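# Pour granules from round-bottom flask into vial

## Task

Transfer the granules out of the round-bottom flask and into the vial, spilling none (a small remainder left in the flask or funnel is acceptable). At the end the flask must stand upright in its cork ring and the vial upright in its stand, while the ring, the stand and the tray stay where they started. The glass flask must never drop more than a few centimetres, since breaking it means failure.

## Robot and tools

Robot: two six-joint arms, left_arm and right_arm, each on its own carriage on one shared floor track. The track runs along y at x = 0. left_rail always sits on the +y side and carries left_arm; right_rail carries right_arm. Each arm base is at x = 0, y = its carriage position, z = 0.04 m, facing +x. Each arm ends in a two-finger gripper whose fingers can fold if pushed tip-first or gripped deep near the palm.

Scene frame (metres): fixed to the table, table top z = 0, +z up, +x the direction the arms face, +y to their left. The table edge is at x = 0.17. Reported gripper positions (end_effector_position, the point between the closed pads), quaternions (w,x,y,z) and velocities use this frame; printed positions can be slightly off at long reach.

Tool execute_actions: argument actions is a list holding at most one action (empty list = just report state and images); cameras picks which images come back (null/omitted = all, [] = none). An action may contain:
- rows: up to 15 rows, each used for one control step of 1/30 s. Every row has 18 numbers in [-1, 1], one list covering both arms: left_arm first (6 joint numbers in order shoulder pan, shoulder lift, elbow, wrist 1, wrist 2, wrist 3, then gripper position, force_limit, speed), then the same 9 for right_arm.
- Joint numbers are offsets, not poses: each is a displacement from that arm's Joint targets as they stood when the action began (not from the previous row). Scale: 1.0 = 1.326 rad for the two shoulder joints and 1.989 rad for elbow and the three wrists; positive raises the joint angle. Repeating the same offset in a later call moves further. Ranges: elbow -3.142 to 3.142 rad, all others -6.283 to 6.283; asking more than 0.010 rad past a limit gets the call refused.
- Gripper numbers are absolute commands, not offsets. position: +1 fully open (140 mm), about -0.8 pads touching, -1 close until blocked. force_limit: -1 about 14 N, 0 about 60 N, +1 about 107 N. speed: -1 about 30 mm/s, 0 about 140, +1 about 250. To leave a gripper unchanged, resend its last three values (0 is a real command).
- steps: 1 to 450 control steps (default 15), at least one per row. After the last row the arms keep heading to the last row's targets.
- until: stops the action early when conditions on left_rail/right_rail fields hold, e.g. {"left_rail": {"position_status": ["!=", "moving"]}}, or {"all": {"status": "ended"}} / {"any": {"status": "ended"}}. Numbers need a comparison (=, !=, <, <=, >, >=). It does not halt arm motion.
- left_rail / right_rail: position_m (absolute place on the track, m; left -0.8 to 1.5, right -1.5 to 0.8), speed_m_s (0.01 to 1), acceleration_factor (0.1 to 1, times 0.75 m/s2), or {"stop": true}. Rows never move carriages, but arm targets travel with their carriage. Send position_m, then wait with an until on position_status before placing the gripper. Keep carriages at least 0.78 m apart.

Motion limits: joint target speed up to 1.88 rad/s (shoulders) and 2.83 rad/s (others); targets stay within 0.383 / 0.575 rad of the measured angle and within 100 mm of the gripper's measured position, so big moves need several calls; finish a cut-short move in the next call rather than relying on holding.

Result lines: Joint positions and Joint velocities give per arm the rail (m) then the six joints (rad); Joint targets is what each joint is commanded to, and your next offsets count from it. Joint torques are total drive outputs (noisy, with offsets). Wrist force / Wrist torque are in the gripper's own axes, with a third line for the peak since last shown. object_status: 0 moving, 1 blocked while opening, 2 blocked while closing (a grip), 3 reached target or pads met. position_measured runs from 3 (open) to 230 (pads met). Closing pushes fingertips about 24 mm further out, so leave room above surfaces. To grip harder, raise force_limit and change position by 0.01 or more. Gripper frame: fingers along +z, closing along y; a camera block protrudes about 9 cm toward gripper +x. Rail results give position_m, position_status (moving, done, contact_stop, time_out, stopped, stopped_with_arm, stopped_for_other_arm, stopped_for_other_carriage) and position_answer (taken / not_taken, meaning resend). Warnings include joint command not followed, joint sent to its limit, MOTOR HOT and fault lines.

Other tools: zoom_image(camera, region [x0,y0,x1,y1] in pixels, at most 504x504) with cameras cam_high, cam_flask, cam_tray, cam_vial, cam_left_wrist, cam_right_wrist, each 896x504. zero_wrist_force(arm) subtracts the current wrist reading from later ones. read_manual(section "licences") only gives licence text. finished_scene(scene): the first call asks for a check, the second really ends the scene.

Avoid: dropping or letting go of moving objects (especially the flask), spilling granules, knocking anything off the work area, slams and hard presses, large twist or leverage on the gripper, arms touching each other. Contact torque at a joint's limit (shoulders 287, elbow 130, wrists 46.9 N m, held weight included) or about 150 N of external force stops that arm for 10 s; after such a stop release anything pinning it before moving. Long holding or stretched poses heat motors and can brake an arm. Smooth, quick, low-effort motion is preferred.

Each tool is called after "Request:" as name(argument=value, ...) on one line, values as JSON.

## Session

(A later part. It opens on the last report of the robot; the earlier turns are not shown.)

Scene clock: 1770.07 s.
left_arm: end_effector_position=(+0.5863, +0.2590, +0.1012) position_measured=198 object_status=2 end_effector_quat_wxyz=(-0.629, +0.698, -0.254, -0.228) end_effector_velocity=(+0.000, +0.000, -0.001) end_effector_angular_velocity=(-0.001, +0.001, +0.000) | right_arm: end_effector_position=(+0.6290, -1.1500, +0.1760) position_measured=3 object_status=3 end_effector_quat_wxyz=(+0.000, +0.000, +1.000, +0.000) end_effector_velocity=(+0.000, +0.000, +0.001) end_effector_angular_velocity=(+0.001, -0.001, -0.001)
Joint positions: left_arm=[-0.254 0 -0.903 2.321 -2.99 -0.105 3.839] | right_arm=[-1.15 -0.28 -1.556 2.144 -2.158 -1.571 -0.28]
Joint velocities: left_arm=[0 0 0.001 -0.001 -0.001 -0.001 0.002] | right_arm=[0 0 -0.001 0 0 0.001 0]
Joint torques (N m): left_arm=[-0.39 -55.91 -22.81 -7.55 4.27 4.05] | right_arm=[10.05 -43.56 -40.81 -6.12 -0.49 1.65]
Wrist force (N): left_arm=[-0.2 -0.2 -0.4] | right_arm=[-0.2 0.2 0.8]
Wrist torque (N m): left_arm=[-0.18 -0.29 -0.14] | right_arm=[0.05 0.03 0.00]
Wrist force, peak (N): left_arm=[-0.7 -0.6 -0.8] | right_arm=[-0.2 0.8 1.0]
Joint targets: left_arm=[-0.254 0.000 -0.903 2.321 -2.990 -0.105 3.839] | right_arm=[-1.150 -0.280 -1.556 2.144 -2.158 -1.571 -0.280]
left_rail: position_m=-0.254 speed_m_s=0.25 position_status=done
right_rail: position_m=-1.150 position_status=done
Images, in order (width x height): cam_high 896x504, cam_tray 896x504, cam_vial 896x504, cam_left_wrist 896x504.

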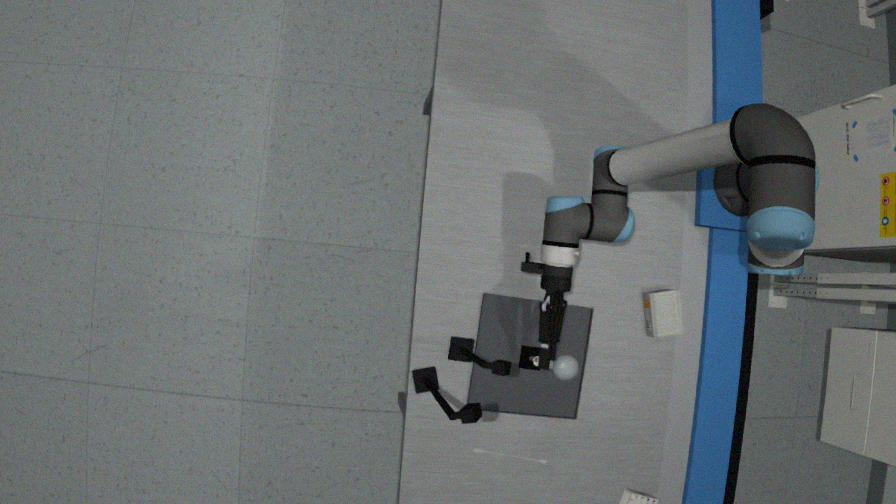

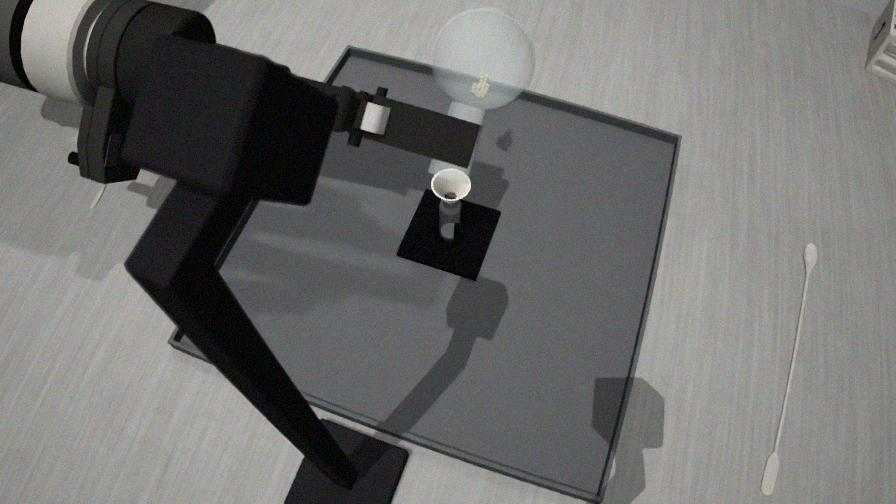

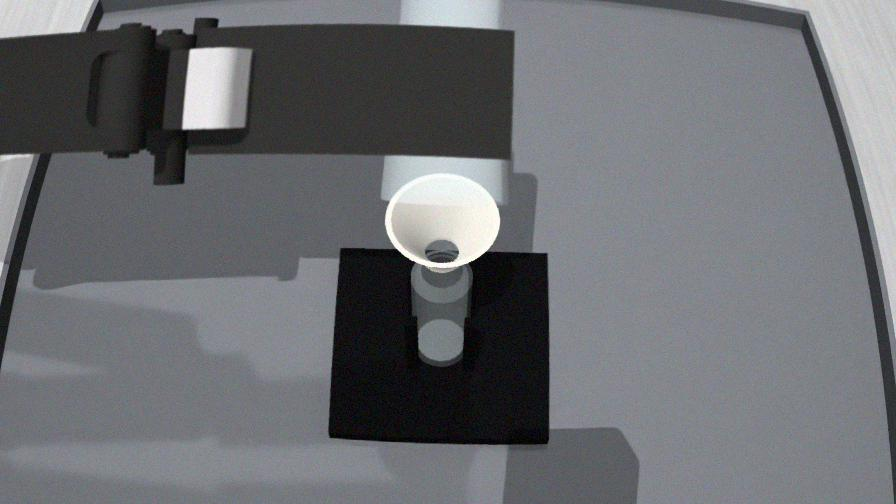

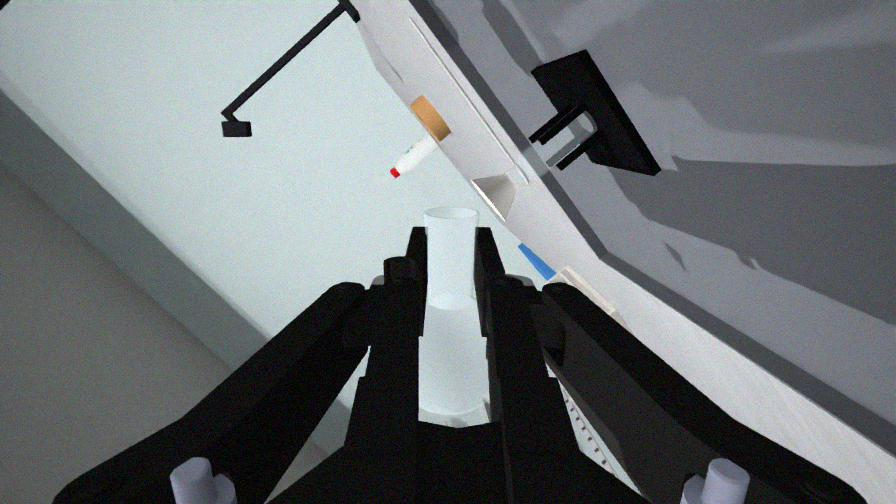

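Request:
execute_actions(actions=[{"rows":[[0,0,0,0,0,0.00024,-1,-0.1,-1,0,0,0,0,0,0,1,1,1],[0,0,0,0,0,0.00168,-1,-0.1,-1,0,0,0,0,0,0,1,1,1],[0,0,0,0,0,0.00508,-1,-0.1,-1,0,0,0,0,0,0,1,1,1],[0,0,0,0,0,0.0107,-1,-0.1,-1,0,0,0,0,0,0,1,1,1],[0,0,0,0,0,0.01842,-1,-0.1,-1,0,0,0,0,0,0,1,1,1],[0,0,0,0,0,0.02785,-1,-0.1,-1,0,0,0,0,0,0,1,1,1],[0,0,0,0,0,0.03841,-1,-0.1,-1,0,0,0,0,0,0,1,1,1],[0,0,0,0,0,0.04934,-1,-0.1,-1,0,0,0,0,0,0,1,1,1],[0,0,0,0,0,0.0599,-1,-0.1,-1,0,0,0,0,0,0,1,1,1],[0,0,0,0,0,0.06933,-1,-0.1,-1,0,0,0,0,0,0,1,1,1],[0,0,0,0,0,0.07705,-1,-0.1,-1,0,0,0,0,0,0,1,1,1],[0,0,0,0,0,0.08267,-1,-0.1,-1,0,0,0,0,0,0,1,1,1],[0,0,0,0,0,0.08606,-1,-0.1,-1,0,0,0,0,0,0,1,1,1],[0,0,0,0,0,0.08751,-1,-0.1,-1,0,0,0,0,0,0,1,1,1],[0,0,0,0,0,0.08775,-1,-0.1,-1,0,0,0,0,0,0,1,1,1]],"steps":22}], cameras=["cam_tray","cam_vial","cam_left_wrist"])

Request:
zoom_image(camera="cam_tray", region=[400, 0, 560, 230])

Request:
zoom_image(camera="cam_left_wrist", region=[400, 155, 560, 245])

Request:
zoom_image(camera="cam_vial", region=[363, 130, 543, 290])

Scene clock: 1828.20 s.
left_arm: end_effector_position=(+0.5863, +0.2590, +0.1011) position_measured=198 object_status=2 end_effector_quat_wxyz=(-0.607, +0.674, -0.314, -0.282) end_effector_velocity=(+0.000, +0.000, +0.000) end_effector_angular_velocity=(-0.001, +0.005, +0.000) | right_arm: end_effector_position=(+0.6290, -1.1500, +0.1760) position_measured=3 object_status=3 end_effector_quat_wxyz=(+0.000, +0.000, +1.000, +0.000) end_effector_velocity=(+0.000, +0.000, +0.000) end_effector_angular_velocity=(+0.000, +0.000, -0.001)
Joint positions: left_arm=[-0.254 0 -0.903 2.321 -2.99 -0.105 4.013] | right_arm=[-1.15 -0.281 -1.556 2.144 -2.158 -1.571 -0.28]
Joint velocities: left_arm=[0 0 0 0 0 -0.001 0.005] | right_arm=[0 -0.001 0 0.001 -0.001 0 0]
Joint torques (N m): left_arm=[-5.64 -65.9 -14.32 -3.84 4.53 3.1] | right_arm=[14.62 -44.73 -44.69 -6.21 -0.31 1.04]
Wrist force (N): left_arm=[-0.3 -0.3 -0.2] | right_arm=[0.0 0.3 0.8]
Wrist torque (N m): left_arm=[-0.20 -0.24 -0.15] | right_arm=[0.07 -0.02 0.00]
Wrist force, peak (N): left_arm=[-0.6 -0.4 -1.0] | right_arm=[0.1 0.8 1.1]
Joint targets: left_arm=[-0.254 0.000 -0.903 2.321 -2.990 -0.105 4.014] | right_arm=[-1.150 -0.280 -1.556 2.144 -2.158 -1.571 -0.280]
left_rail: position_m=-0.254 speed_m_s=0.25 position_status=done
right_rail: position_m=-1.150 position_status=done
Images, in order (width x height): cam_tray 896x504, cam_vial 896x504, cam_left_wrist 896x504.

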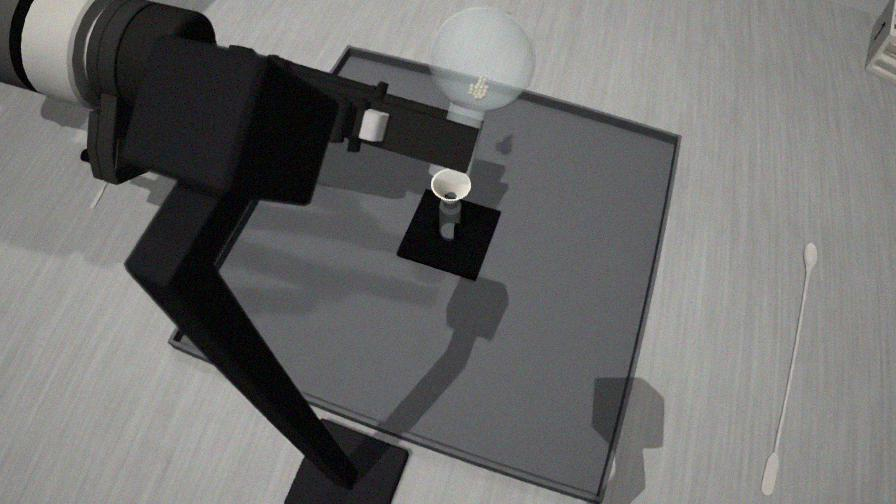

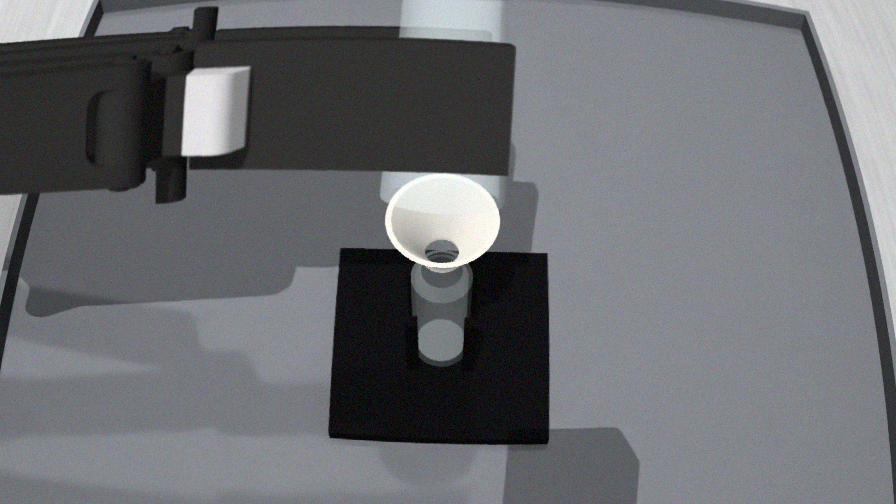

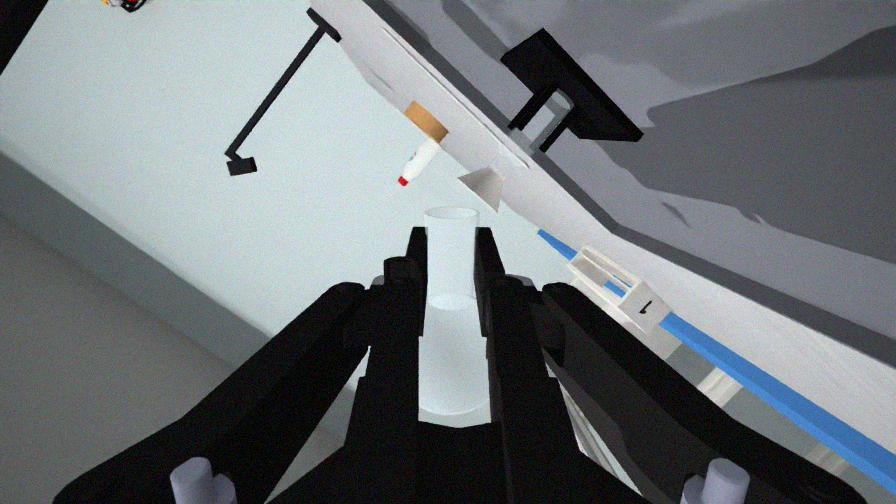

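Scaled by 2.191 from the camera's 896x504 image, which has a finer 1280x720 frame.

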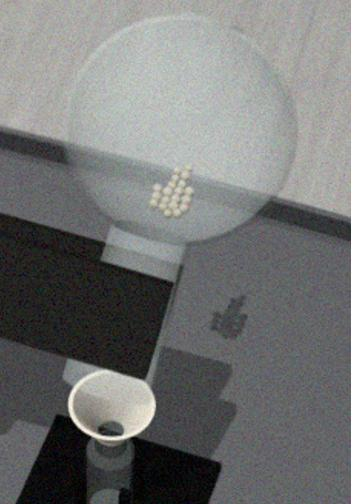

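Scaled by 3.150 from the camera's 896x504 image, which has a finer 1280x720 frame.

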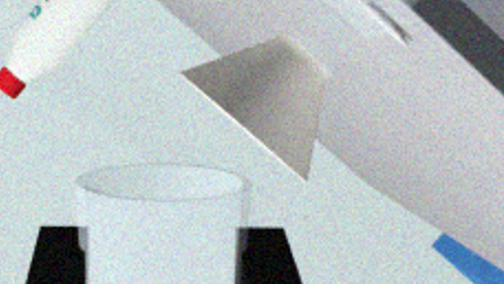

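Scaled by 2.800 from the camera's 896x504 image, which has a finer 1280x720 frame.

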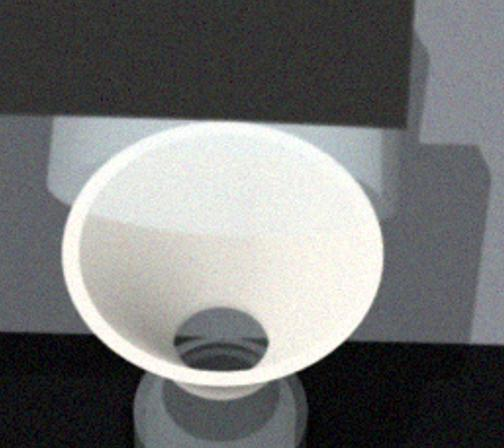

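Request:
execute_actions(actions=[{"rows":[[0,0,0,0,0,0.00014,-1,-0.1,-1,0,0,0,0,0,0,1,1,1],[0,0.00004,-0.00002,-0.00001,0,0.00101,-1,-0.1,-1,0,0,0,0,0,0,1,1,1],[0,0.00011,-0.00005,-0.00002,0,0.00305,-1,-0.1,-1,0,0,0,0,0,0,1,1,1],[0,0.00022,-0.0001,-0.00005,0,0.00642,-1,-0.1,-1,0,0,0,0,0,0,1,1,1],[0,0.00039,-0.00017,-0.00009,0,0.01105,-1,-0.1,-1,0,0,0,0,0,0,1,1,1],[0,0.00058,-0.00026,-0.00013,0,0.01671,-1,-0.1,-1,0,0,0,0,0,0,1,1,1],[0,0.00081,-0.00035,-0.00018,0,0.02304,-1,-0.1,-1,0,0,0,0,0,0,1,1,1],[0,0.00104,-0.00045,-0.00024,0,0.0296,-1,-0.1,-1,0,0,0,0,0,0,1,1,1],[0,0.00126,-0.00055,-0.00029,0,0.03594,-1,-0.1,-1,0,0,0,0,0,0,1,1,1],[0,0.00146,-0.00064,-0.00033,0,0.0416,-1,-0.1,-1,0,0,0,0,0,0,1,1,1],[0,0.00162,-0.00071,-0.00037,0,0.04623,-1,-0.1,-1,0,0,0,0,0,0,1,1,1],[0,0.00174,-0.00076,-0.0004,0,0.0496,-1,-0.1,-1,0,0,0,0,0,0,1,1,1],[0,0.00181,-0.00079,-0.00041,0,0.05164,-1,-0.1,-1,0,0,0,0,0,0,1,1,1],[0,0.00184,-0.0008,-0.00042,0,0.05251,-1,-0.1,-1,0,0,0,0,0,0,1,1,1],[0,0.00184,-0.00081,-0.00042,0,0.05265,-1,-0.1,-1,0,0,0,0,0,0,1,1,1]],"steps":22}], cameras=["cam_tray","cam_vial","cam_left_wrist"])

Request:
zoom_image(camera="cam_tray", region=[400, 0, 560, 230])

Request:
zoom_image(camera="cam_left_wrist", region=[400, 155, 560, 245])

Request:
zoom_image(camera="cam_vial", region=[363, 130, 563, 390])

Scene clock: 1875.43 s.
left_arm: end_effector_position=(+0.5870, +0.2590, +0.1001) position_measured=198 object_status=2 end_effector_quat_wxyz=(-0.591, +0.656, -0.349, -0.314) end_effector_velocity=(-0.001, +0.000, +0.000) end_effector_angular_velocity=(-0.001, +0.004, +0.000) | right_arm: end_effector_position=(+0.6290, -1.1500, +0.1760) position_measured=3 object_status=3 end_effector_quat_wxyz=(+0.000, +0.000, +1.000, +0.000) end_effector_velocity=(+0.000, -0.001, +0.000) end_effector_angular_velocity=(-0.001, -0.001, +0.000)
Joint positions: left_arm=[-0.254 0 -0.9 2.32 -2.991 -0.105 4.118] | right_arm=[-1.15 -0.28 -1.556 2.144 -2.158 -1.571 -0.28]
Joint velocities: left_arm=[0 0.001 0 0.001 0 -0.001 0.003] | right_arm=[0 0 0 0 -0.001 -0.001 0]
Joint torques (N m): left_arm=[-8.81 -59.69 -22.34 -6.8 4.18 2.51] | right_arm=[12.18 -44.47 -44.68 -5.9 -0.79 0.72]
Wrist force (N): left_arm=[-0.3 0.1 -0.2] | right_arm=[0.1 0.3 0.7]
Wrist torque (N m): left_arm=[-0.11 -0.21 -0.15] | right_arm=[0.06 -0.03 0.00]
Wrist force, peak (N): left_arm=[-0.8 -0.4 -0.6] | right_arm=[-0.3 0.5 1.2]
Joint targets: left_arm=[-0.254 0.000 -0.900 2.320 -2.991 -0.105 4.118] | right_arm=[-1.150 -0.280 -1.556 2.144 -2.158 -1.571 -0.280]
left_rail: position_m=-0.254 speed_m_s=0.25 position_status=done
right_rail: position_m=-1.150 position_status=done
Images, in order (width x height): cam_tray 896x504, cam_vial 896x504, cam_left_wrist 896x504.

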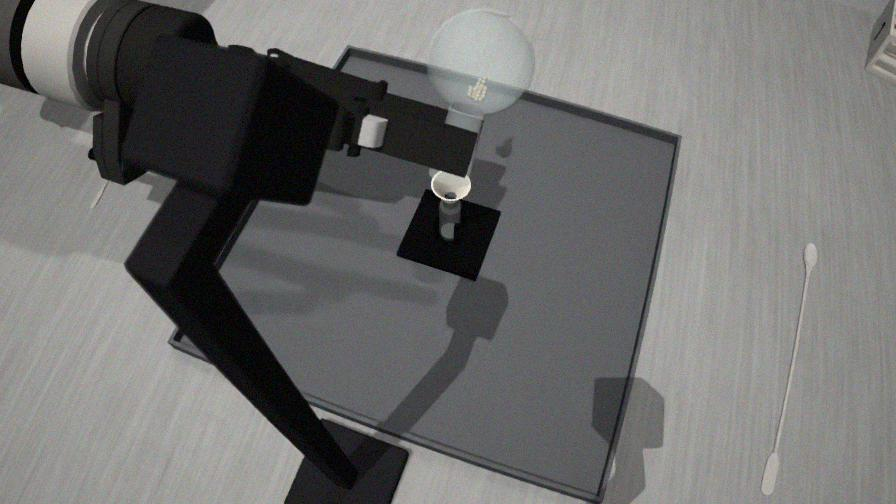

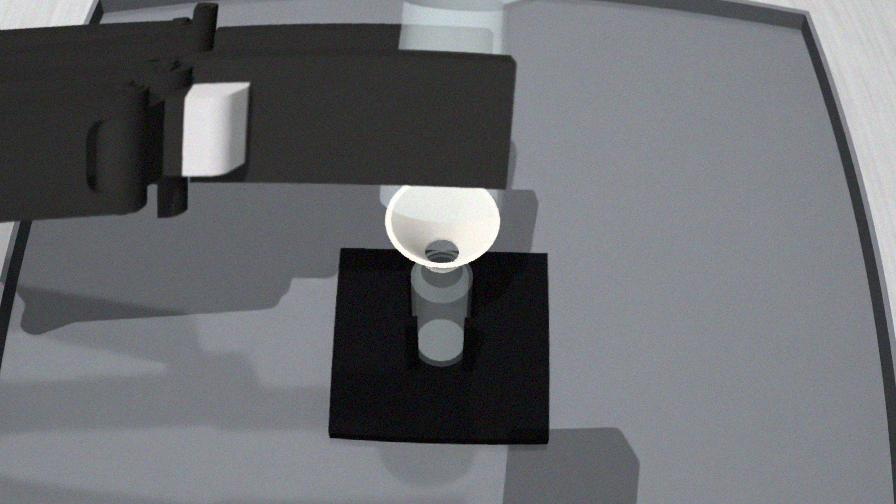

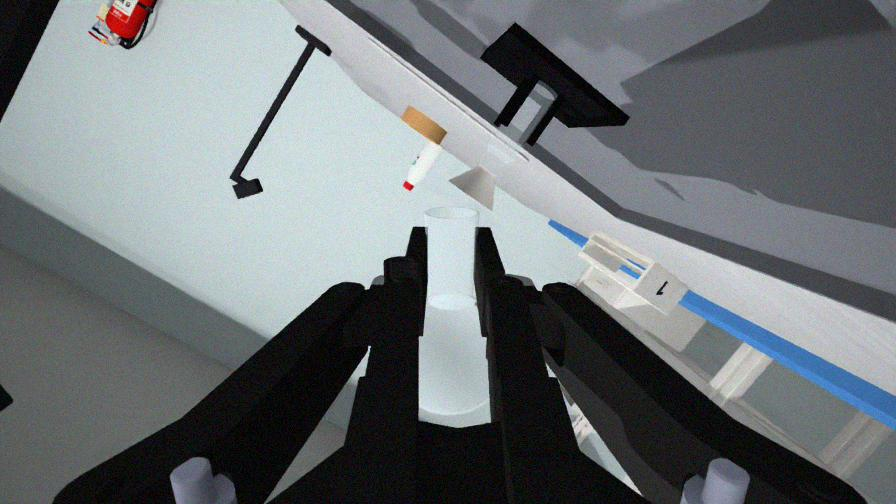

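Scaled by 2.191 from the camera's 896x504 image, which has a finer 1280x720 frame.

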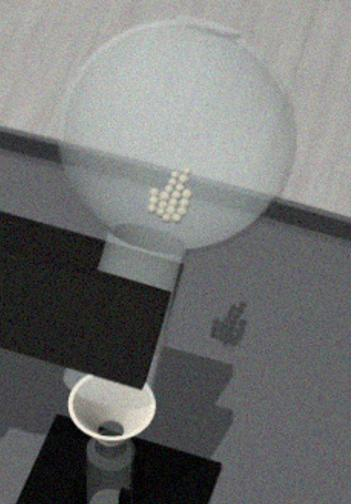

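Scaled by 3.150 from the camera's 896x504 image, which has a finer 1280x720 frame.

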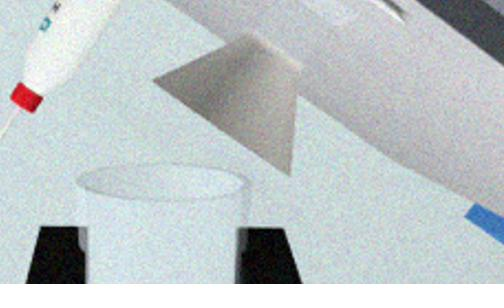

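Scaled by 1.938 from the camera's 896x504 image, which has a finer 1280x720 frame.

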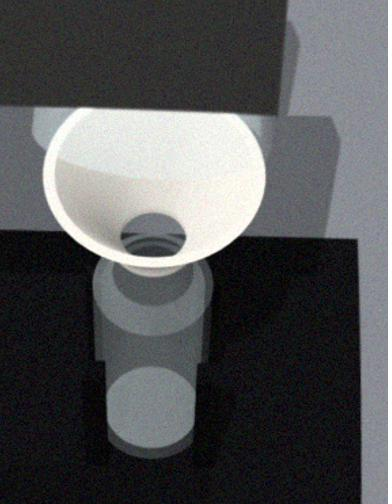

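Request:
execute_actions(actions=[{"rows":[[0,0,0,0,0,0.00009,-1,-0.1,-1,0,0,0,0,0,0,1,1,1],[0,0.00001,-0.00003,0.00003,0,0.00067,-1,-0.1,-1,0,0,0,0,0,0,1,1,1],[0,0.00003,-0.0001,0.00008,0,0.00203,-1,-0.1,-1,0,0,0,0,0,0,1,1,1],[0,0.00006,-0.0002,0.00016,0,0.00428,-1,-0.1,-1,0,0,0,0,0,0,1,1,1],[0,0.0001,-0.00035,0.00028,0,0.00737,-1,-0.1,-1,0,0,0,0,0,0,1,1,1],[0,0.00015,-0.00052,0.00043,0,0.01114,-1,-0.1,-1,0,0,0,0,0,0,1,1,1],[0,0.0002,-0.00072,0.00059,0,0.01536,-1,-0.1,-1,0,0,0,0,0,0,1,1,1],[0,0.00026,-0.00093,0.00075,0,0.01974,-1,-0.1,-1,0,0,0,0,0,0,1,1,1],[0,0.00031,-0.00112,0.00092,0,0.02396,-1,-0.1,-1,0,0,0,0,0,0,1,1,1],[0,0.00036,-0.0013,0.00106,0,0.02773,-1,-0.1,-1,0,0,0,0,0,0,1,1,1],[0,0.0004,-0.00145,0.00118,0,0.03082,-1,-0.1,-1,0,0,0,0,0,0,1,1,1],[0,0.00043,-0.00155,0.00126,0,0.03307,-1,-0.1,-1,0,0,0,0,0,0,1,1,1],[0,0.00045,-0.00162,0.00132,0,0.03443,-1,-0.1,-1,0,0,0,0,0,0,1,1,1],[0,0.00046,-0.00164,0.00134,0,0.03501,-1,-0.1,-1,0,0,0,0,0,0,1,1,1],[0,0.00046,-0.00165,0.00134,0,0.0351,-1,-0.1,-1,0,0,0,0,0,0,1,1,1]],"steps":22}], cameras=["cam_tray","cam_vial"])

Request:
zoom_image(camera="cam_tray", region=[400, 0, 560, 260])

Request:
zoom_image(camera="cam_vial", region=[363, 130, 563, 390])

Scene clock: 1891.83 s.
left_arm: end_effector_position=(+0.5888, +0.2590, +0.1001) position_measured=198 object_status=2 end_effector_quat_wxyz=(-0.580, +0.644, -0.371, -0.334) end_effector_velocity=(+0.001, +0.000, +0.000) end_effector_angular_velocity=(+0.000, +0.003, -0.001) | right_arm: end_effector_position=(+0.6290, -1.1500, +0.1760) position_measured=3 object_status=3 end_effector_quat_wxyz=(+0.000, +0.000, +1.000, +0.000) end_effector_velocity=(-0.001, +0.000, +0.001) end_effector_angular_velocity=(-0.001, +0.000, +0.000)
Joint positions: left_arm=[-0.254 0 -0.9 2.317 -2.988 -0.105 4.188] | right_arm=[-1.15 -0.28 -1.556 2.144 -2.158 -1.571 -0.281]
Joint velocities: left_arm=[0 -0.001 0 0 0 0 0.003] | right_arm=[0 0 -0.002 0.001 0.001 -0.001 0]
Joint torques (N m): left_arm=[-6.99 -59.36 -23.2 -3.03 4.15 4.34] | right_arm=[9.26 -47.31 -42.67 -5.87 -0.66 1.03]
Wrist force (N): left_arm=[-0.3 0.0 -0.7] | right_arm=[-0.2 0.5 0.8]
Wrist torque (N m): left_arm=[-0.12 -0.20 -0.13] | right_arm=[0.12 0.03 0.01]
Wrist force, peak (N): left_arm=[-0.5 0.1 -0.9] | right_arm=[-0.1 0.8 1.0]
Joint targets: left_arm=[-0.254 0.000 -0.900 2.317 -2.988 -0.105 4.188] | right_arm=[-1.150 -0.280 -1.556 2.144 -2.158 -1.571 -0.280]
left_rail: position_m=-0.254 speed_m_s=0.25 position_status=done
right_rail: position_m=-1.150 position_status=done
Images, in order (width x height): cam_tray 896x504, cam_vial 896x504.

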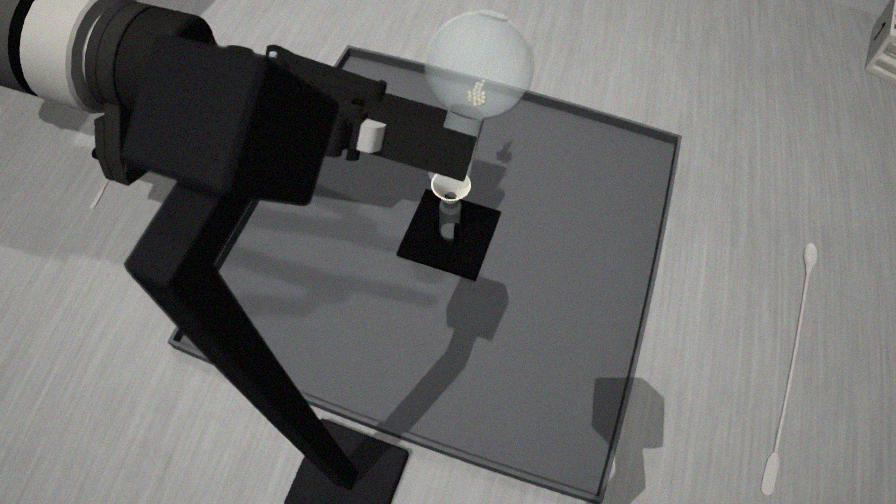

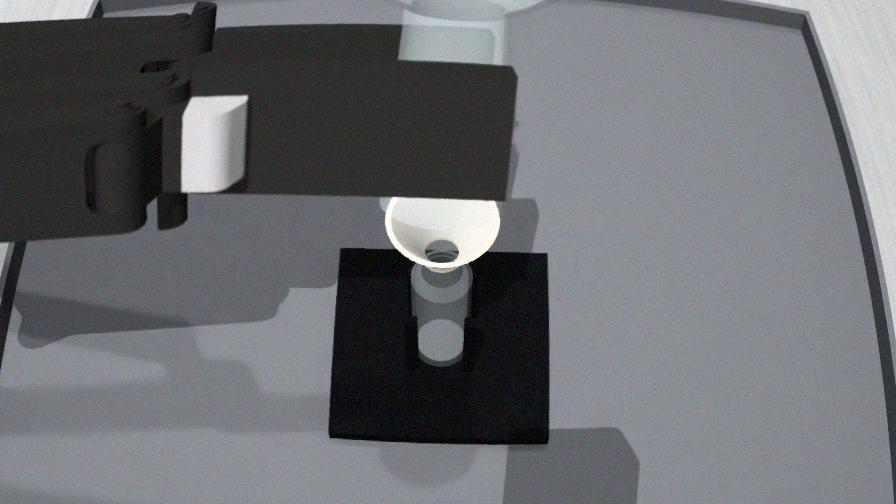

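Scaled by 1.938 from the camera's 896x504 image, which has a finer 1280x720 frame.

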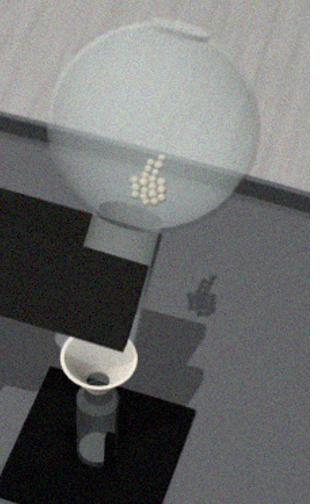

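Scaled by 1.938 from the camera's 896x504 image, which has a finer 1280x720 frame.

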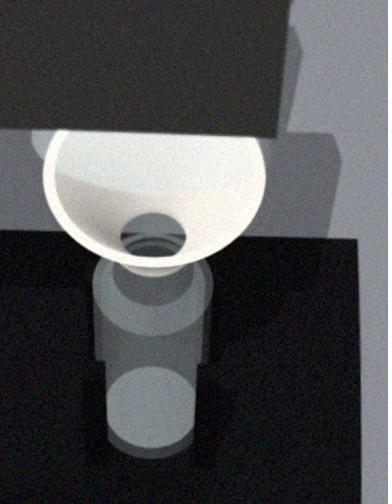

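Request:
execute_actions(actions=[{"rows":[[0,0,0,0,0,0.00009,-1,-0.1,-1,0,0,0,0,0,0,1,1,1],[0,0.00001,-0.00003,0.00003,0,0.00067,-1,-0.1,-1,0,0,0,0,0,0,1,1,1],[0,0.00003,-0.0001,0.00008,0,0.00203,-1,-0.1,-1,0,0,0,0,0,0,1,1,1],[0,0.00006,-0.0002,0.00016,0,0.00428,-1,-0.1,-1,0,0,0,0,0,0,1,1,1],[0,0.0001,-0.00035,0.00028,0,0.00737,-1,-0.1,-1,0,0,0,0,0,0,1,1,1],[0,0.00015,-0.00052,0.00043,0,0.01114,-1,-0.1,-1,0,0,0,0,0,0,1,1,1],[0,0.0002,-0.00072,0.00059,0,0.01536,-1,-0.1,-1,0,0,0,0,0,0,1,1,1],[0,0.00026,-0.00093,0.00075,0,0.01974,-1,-0.1,-1,0,0,0,0,0,0,1,1,1],[0,0.00031,-0.00112,0.00092,0,0.02396,-1,-0.1,-1,0,0,0,0,0,0,1,1,1],[0,0.00036,-0.0013,0.00106,0,0.02773,-1,-0.1,-1,0,0,0,0,0,0,1,1,1],[0,0.0004,-0.00145,0.00118,0,0.03082,-1,-0.1,-1,0,0,0,0,0,0,1,1,1],[0,0.00043,-0.00155,0.00126,0,0.03307,-1,-0.1,-1,0,0,0,0,0,0,1,1,1],[0,0.00045,-0.00162,0.00132,0,0.03443,-1,-0.1,-1,0,0,0,0,0,0,1,1,1],[0,0.00046,-0.00164,0.00134,0,0.03501,-1,-0.1,-1,0,0,0,0,0,0,1,1,1],[0,0.00046,-0.00165,0.00134,0,0.0351,-1,-0.1,-1,0,0,0,0,0,0,1,1,1]],"steps":22}], cameras=["cam_tray","cam_vial"])

Request:
zoom_image(camera="cam_tray", region=[400, 0, 560, 260])

Request:
zoom_image(camera="cam_vial", region=[363, 130, 563, 390])

Scene clock: 1904.13 s.
left_arm: end_effector_position=(+0.5906, +0.2590, +0.1001) position_measured=198 object_status=2 end_effector_quat_wxyz=(-0.568, +0.630, -0.394, -0.354) end_effector_velocity=(+0.000, +0.000, +0.000) end_effector_angular_velocity=(+0.000, +0.002, +0.000) | right_arm: end_effector_position=(+0.6290, -1.1500, +0.1760) position_measured=3 object_status=3 end_effector_quat_wxyz=(+0.000, +0.000, +1.000, +0.000) end_effector_velocity=(+0.000, -0.001, +0.000) end_effector_angular_velocity=(-0.001, +0.001, -0.001)
Joint positions: left_arm=[-0.254 0 -0.899 2.313 -2.985 -0.105 4.258] | right_arm=[-1.15 -0.28 -1.556 2.144 -2.158 -1.571 -0.28]
Joint velocities: left_arm=[0 0 0 0 0 0 0.002] | right_arm=[0 0 0 0 0 -0.001 0.001]
Joint torques (N m): left_arm=[-7.07 -58.58 -22.64 -2.84 4.4 3.49] | right_arm=[9.26 -44.72 -43.48 -5.87 -0.25 0.13]
Wrist force (N): left_arm=[0.0 -0.3 -0.4] | right_arm=[-0.1 0.4 0.7]
Wrist torque (N m): left_arm=[-0.17 -0.29 -0.12] | right_arm=[0.08 0.02 0.00]
Wrist force, peak (N): left_arm=[0.2 -0.1 -1.1] | right_arm=[0.2 0.5 1.1]
Joint targets: left_arm=[-0.254 0.000 -0.899 2.313 -2.985 -0.105 4.258] | right_arm=[-1.150 -0.280 -1.556 2.144 -2.158 -1.571 -0.280]
left_rail: position_m=-0.254 speed_m_s=0.25 position_status=done
right_rail: position_m=-1.150 position_status=done
Images, in order (width x height): cam_tray 896x504, cam_vial 896x504.

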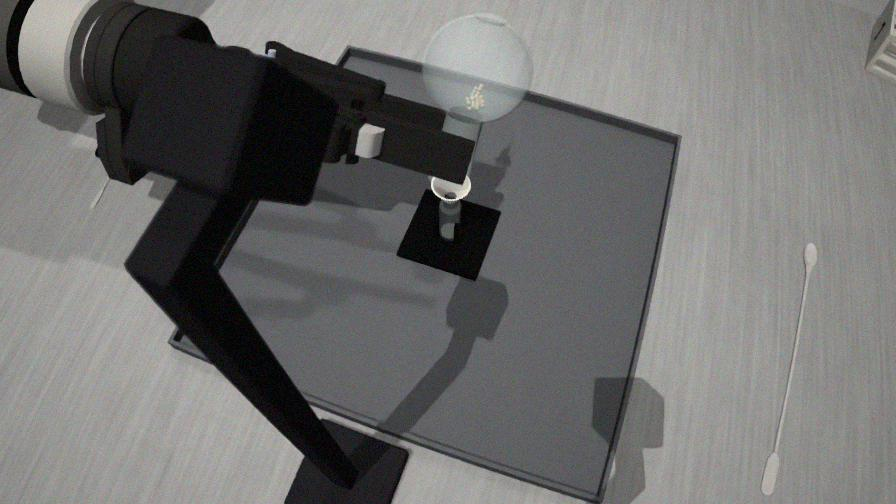

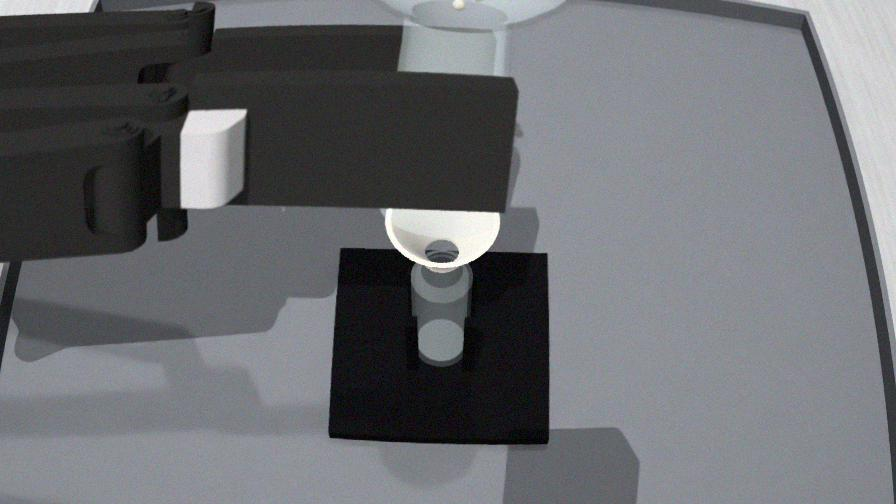

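Scaled by 1.938 from the camera's 896x504 image, which has a finer 1280x720 frame.

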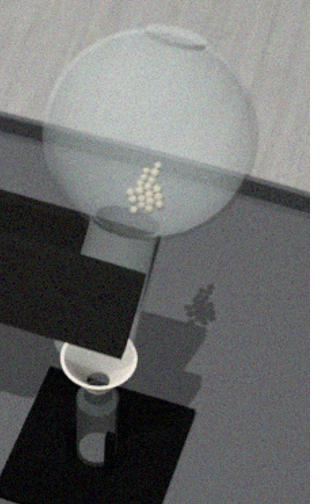

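Scaled by 1.938 from the camera's 896x504 image, which has a finer 1280x720 frame.

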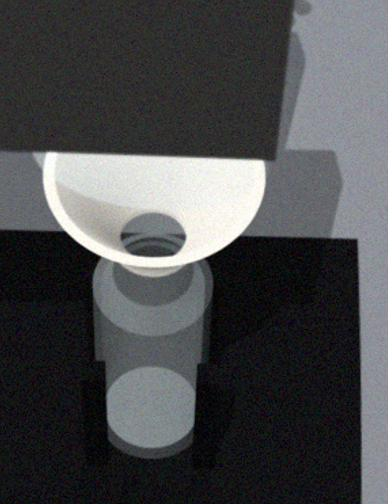

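Request:
execute_actions(actions=[{"rows":[[0,0,0,0,0,0.00009,-1,-0.1,-1,0,0,0,0,0,0,1,1,1],[0,0.00001,-0.00003,0.00002,0,0.00067,-1,-0.1,-1,0,0,0,0,0,0,1,1,1],[0,0.00004,-0.00008,0.00005,0,0.00203,-1,-0.1,-1,0,0,0,0,0,0,1,1,1],[0,0.00009,-0.00017,0.00011,0,0.00428,-1,-0.1,-1,0,0,0,0,0,0,1,1,1],[0,0.00015,-0.00029,0.00019,0,0.00737,-1,-0.1,-1,0,0,0,0,0,0,1,1,1],[0,0.00023,-0.00045,0.00029,0,0.01114,-1,-0.1,-1,0,0,0,0,0,0,1,1,1],[0,0.00031,-0.00061,0.00041,0,0.01536,-1,-0.1,-1,0,0,0,0,0,0,1,1,1],[0,0.0004,-0.00079,0.00052,0,0.01974,-1,-0.1,-1,0,0,0,0,0,0,1,1,1],[0,0.00049,-0.00096,0.00063,0,0.02396,-1,-0.1,-1,0,0,0,0,0,0,1,1,1],[0,0.00056,-0.00111,0.00073,0,0.02773,-1,-0.1,-1,0,0,0,0,0,0,1,1,1],[0,0.00063,-0.00123,0.00082,0,0.03082,-1,-0.1,-1,0,0,0,0,0,0,1,1,1],[0,0.00067,-0.00132,0.00088,0,0.03307,-1,-0.1,-1,0,0,0,0,0,0,1,1,1],[0,0.0007,-0.00138,0.00091,0,0.03443,-1,-0.1,-1,0,0,0,0,0,0,1,1,1],[0,0.00071,-0.0014,0.00093,0,0.03501,-1,-0.1,-1,0,0,0,0,0,0,1,1,1],[0,0.00071,-0.00141,0.00093,0,0.0351,-1,-0.1,-1,0,0,0,0,0,0,1,1,1]],"steps":22}], cameras=["cam_tray","cam_vial"])

Request:
zoom_image(camera="cam_tray", region=[400, 0, 560, 260])

Request:
zoom_image(camera="cam_vial", region=[363, 130, 563, 390])

Scene clock: 1919.00 s.
left_arm: end_effector_position=(+0.5921, +0.2590, +0.0999) position_measured=198 object_status=2 end_effector_quat_wxyz=(-0.555, +0.616, -0.415, -0.374) end_effector_velocity=(+0.001, -0.001, +0.000) end_effector_angular_velocity=(+0.000, +0.004, -0.001) | right_arm: end_effector_position=(+0.6290, -1.1500, +0.1760) position_measured=3 object_status=3 end_effector_quat_wxyz=(+0.000, +0.000, +1.000, +0.000) end_effector_velocity=(-0.001, +0.000, +0.000) end_effector_angular_velocity=(+0.000, +0.001, -0.001)
Joint positions: left_arm=[-0.254 0 -0.898 2.31 -2.983 -0.105 4.327] | right_arm=[-1.15 -0.28 -1.556 2.144 -2.158 -1.571 -0.28]
Joint velocities: left_arm=[0 -0.001 0 0 0 0 0.004] | right_arm=[0 0 -0.001 0.001 0.001 0 0]
Joint torques (N m): left_arm=[-4.73 -60.17 -22.42 -2.87 4.46 3.12] | right_arm=[11.7 -43.98 -43.59 -5.91 -0.54 0.32]
Wrist force (N): left_arm=[0.1 0.2 -0.8] | right_arm=[-0.1 0.6 0.7]
Wrist torque (N m): left_arm=[-0.04 -0.29 -0.14] | right_arm=[0.14 0.01 0.00]
Wrist force, peak (N): left_arm=[-0.5 -0.7 -1.0] | right_arm=[-0.3 0.6 1.1]
Joint targets: left_arm=[-0.254 0.000 -0.898 2.310 -2.983 -0.105 4.328] | right_arm=[-1.150 -0.280 -1.556 2.144 -2.158 -1.571 -0.280]
left_rail: position_m=-0.254 speed_m_s=0.25 position_status=done
right_rail: position_m=-1.150 position_status=done
Images, in order (width x height): cam_tray 896x504, cam_vial 896x504.

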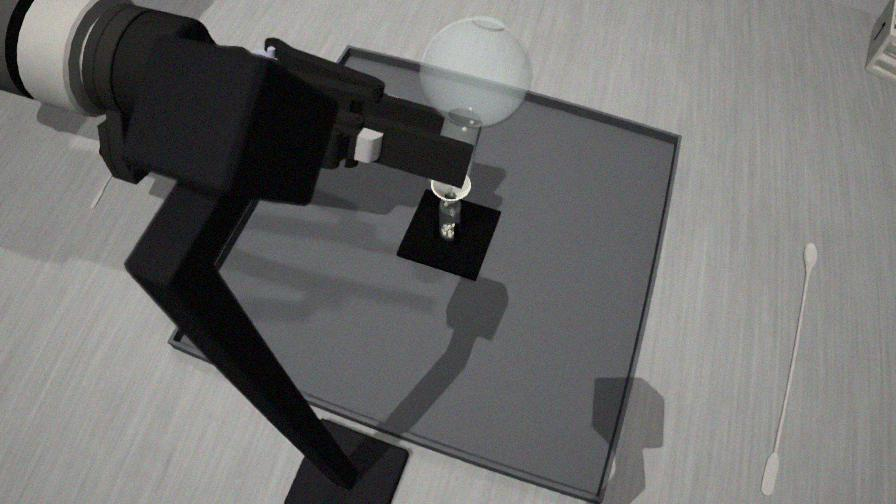

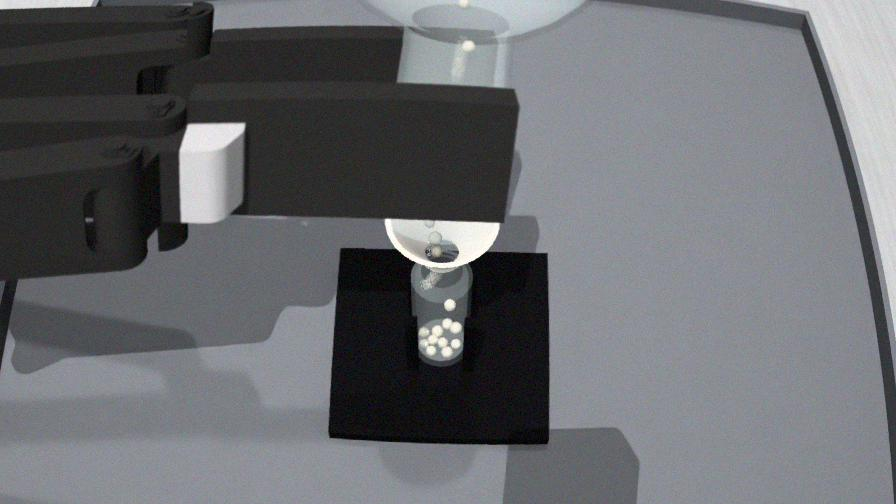

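Scaled by 1.938 from the camera's 896x504 image, which has a finer 1280x720 frame.

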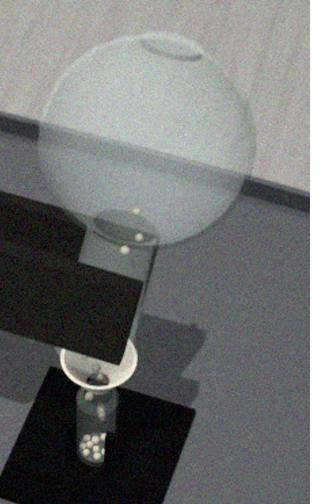

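Scaled by 1.938 from the camera's 896x504 image, which has a finer 1280x720 frame.

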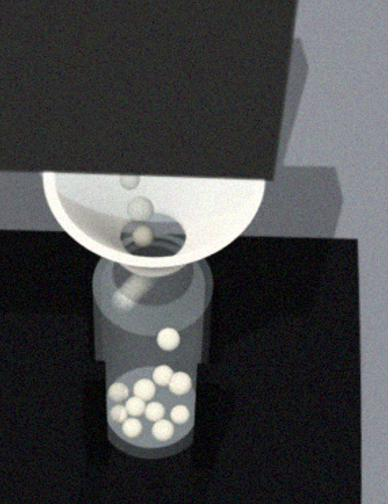

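Request:
execute_actions(actions=[], cameras=["cam_high","cam_tray","cam_vial"])

Request:
zoom_image(camera="cam_tray", region=[400, 0, 560, 260])

Request:
zoom_image(camera="cam_vial", region=[363, 130, 563, 390])

Scene clock: 1923.33 s.
left_arm: end_effector_position=(+0.5921, +0.2590, +0.0999) position_measured=198 object_status=2 end_effector_quat_wxyz=(-0.555, +0.616, -0.415, -0.374) end_effector_velocity=(-0.001, +0.000, +0.000) end_effector_angular_velocity=(+0.000, +0.001, +0.001) | right_arm: end_effector_position=(+0.6290, -1.1500, +0.1760) position_measured=3 object_status=3 end_effector_quat_wxyz=(+0.000, +0.000, +1.000, +0.000) end_effector_velocity=(+0.000, +0.001, -0.001) end_effector_angular_velocity=(+0.000, +0.003, +0.001)
Joint positions: left_arm=[-0.254 0 -0.898 2.31 -2.983 -0.105 4.328] | right_arm=[-1.15 -0.28 -1.556 2.144 -2.158 -1.571 -0.28]
Joint velocities: left_arm=[0 0.001 0 0.001 0 0 0] | right_arm=[0 0.001 0.002 0 0.001 0 0]
Joint torques (N m): left_arm=[-4.44 -60.51 -13.66 -4.01 4.25 3.17] | right_arm=[11.24 -45.95 -43.67 -5.7 -0.33 0.46]
Wrist force (N): left_arm=[0.1 -0.2 -0.5] | right_arm=[0.0 0.3 0.6]
Wrist torque (N m): left_arm=[-0.14 -0.29 -0.14] | right_arm=[0.08 -0.01 0.00]
Wrist force, peak (N): left_arm=[0.6 0.0 -0.7] | right_arm=[0.0 0.9 0.9]
Joint targets: left_arm=[-0.254 0.000 -0.898 2.310 -2.983 -0.105 4.328] | right_arm=[-1.150 -0.280 -1.556 2.144 -2.158 -1.571 -0.280]
Tool commands: left_gripper/position=-1.0 left_gripper/force_limit=-0.1 left_gripper/speed=-1.0 right_gripper/position=+1.0 right_gripper/force_limit=+1.0 right_gripper/speed=+1.0
left_rail: position_m=-0.254 speed_m_s=0.25 position_status=done
right_rail: position_m=-1.150 position_status=done
Images, in order (width x height): cam_high 896x504, cam_tray 896x504, cam_vial 896x504.

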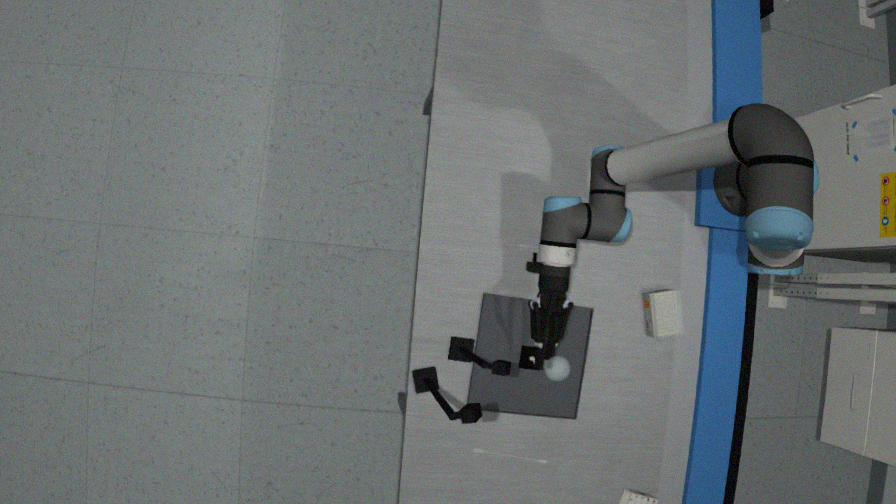

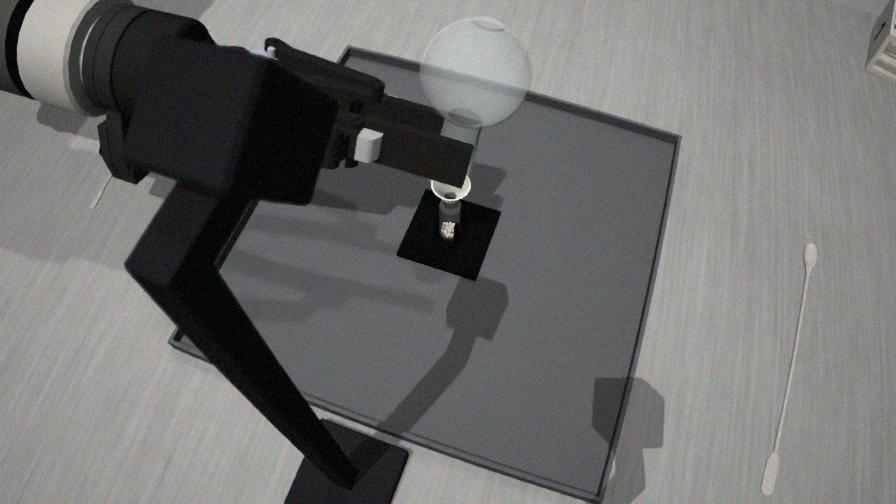

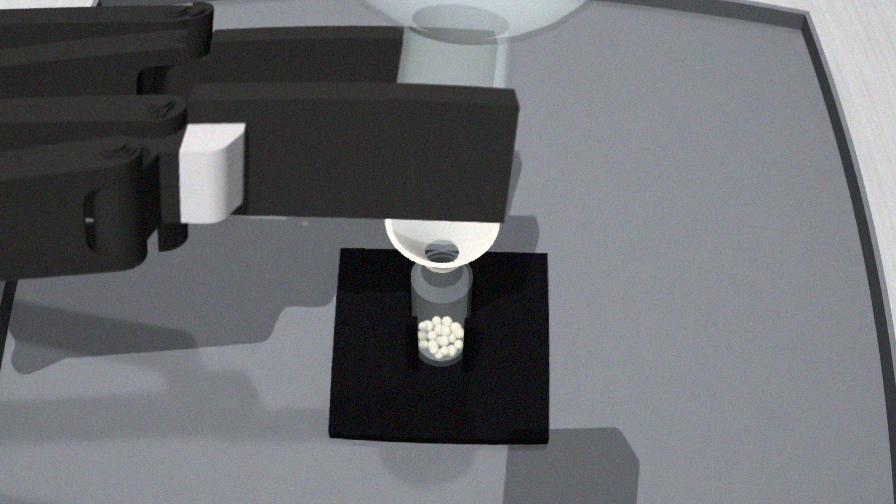

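Scaled by 1.938 from the camera's 896x504 image, which has a finer 1280x720 frame.

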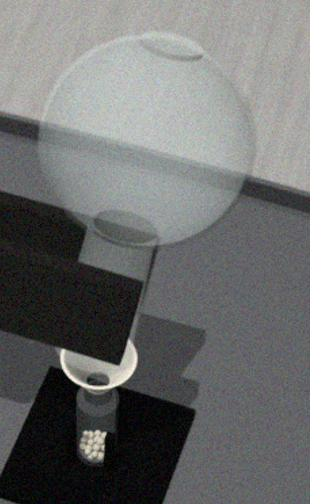

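Scaled by 1.938 from the camera's 896x504 image, which has a finer 1280x720 frame.

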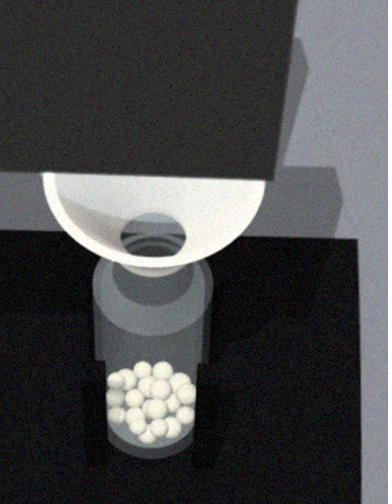

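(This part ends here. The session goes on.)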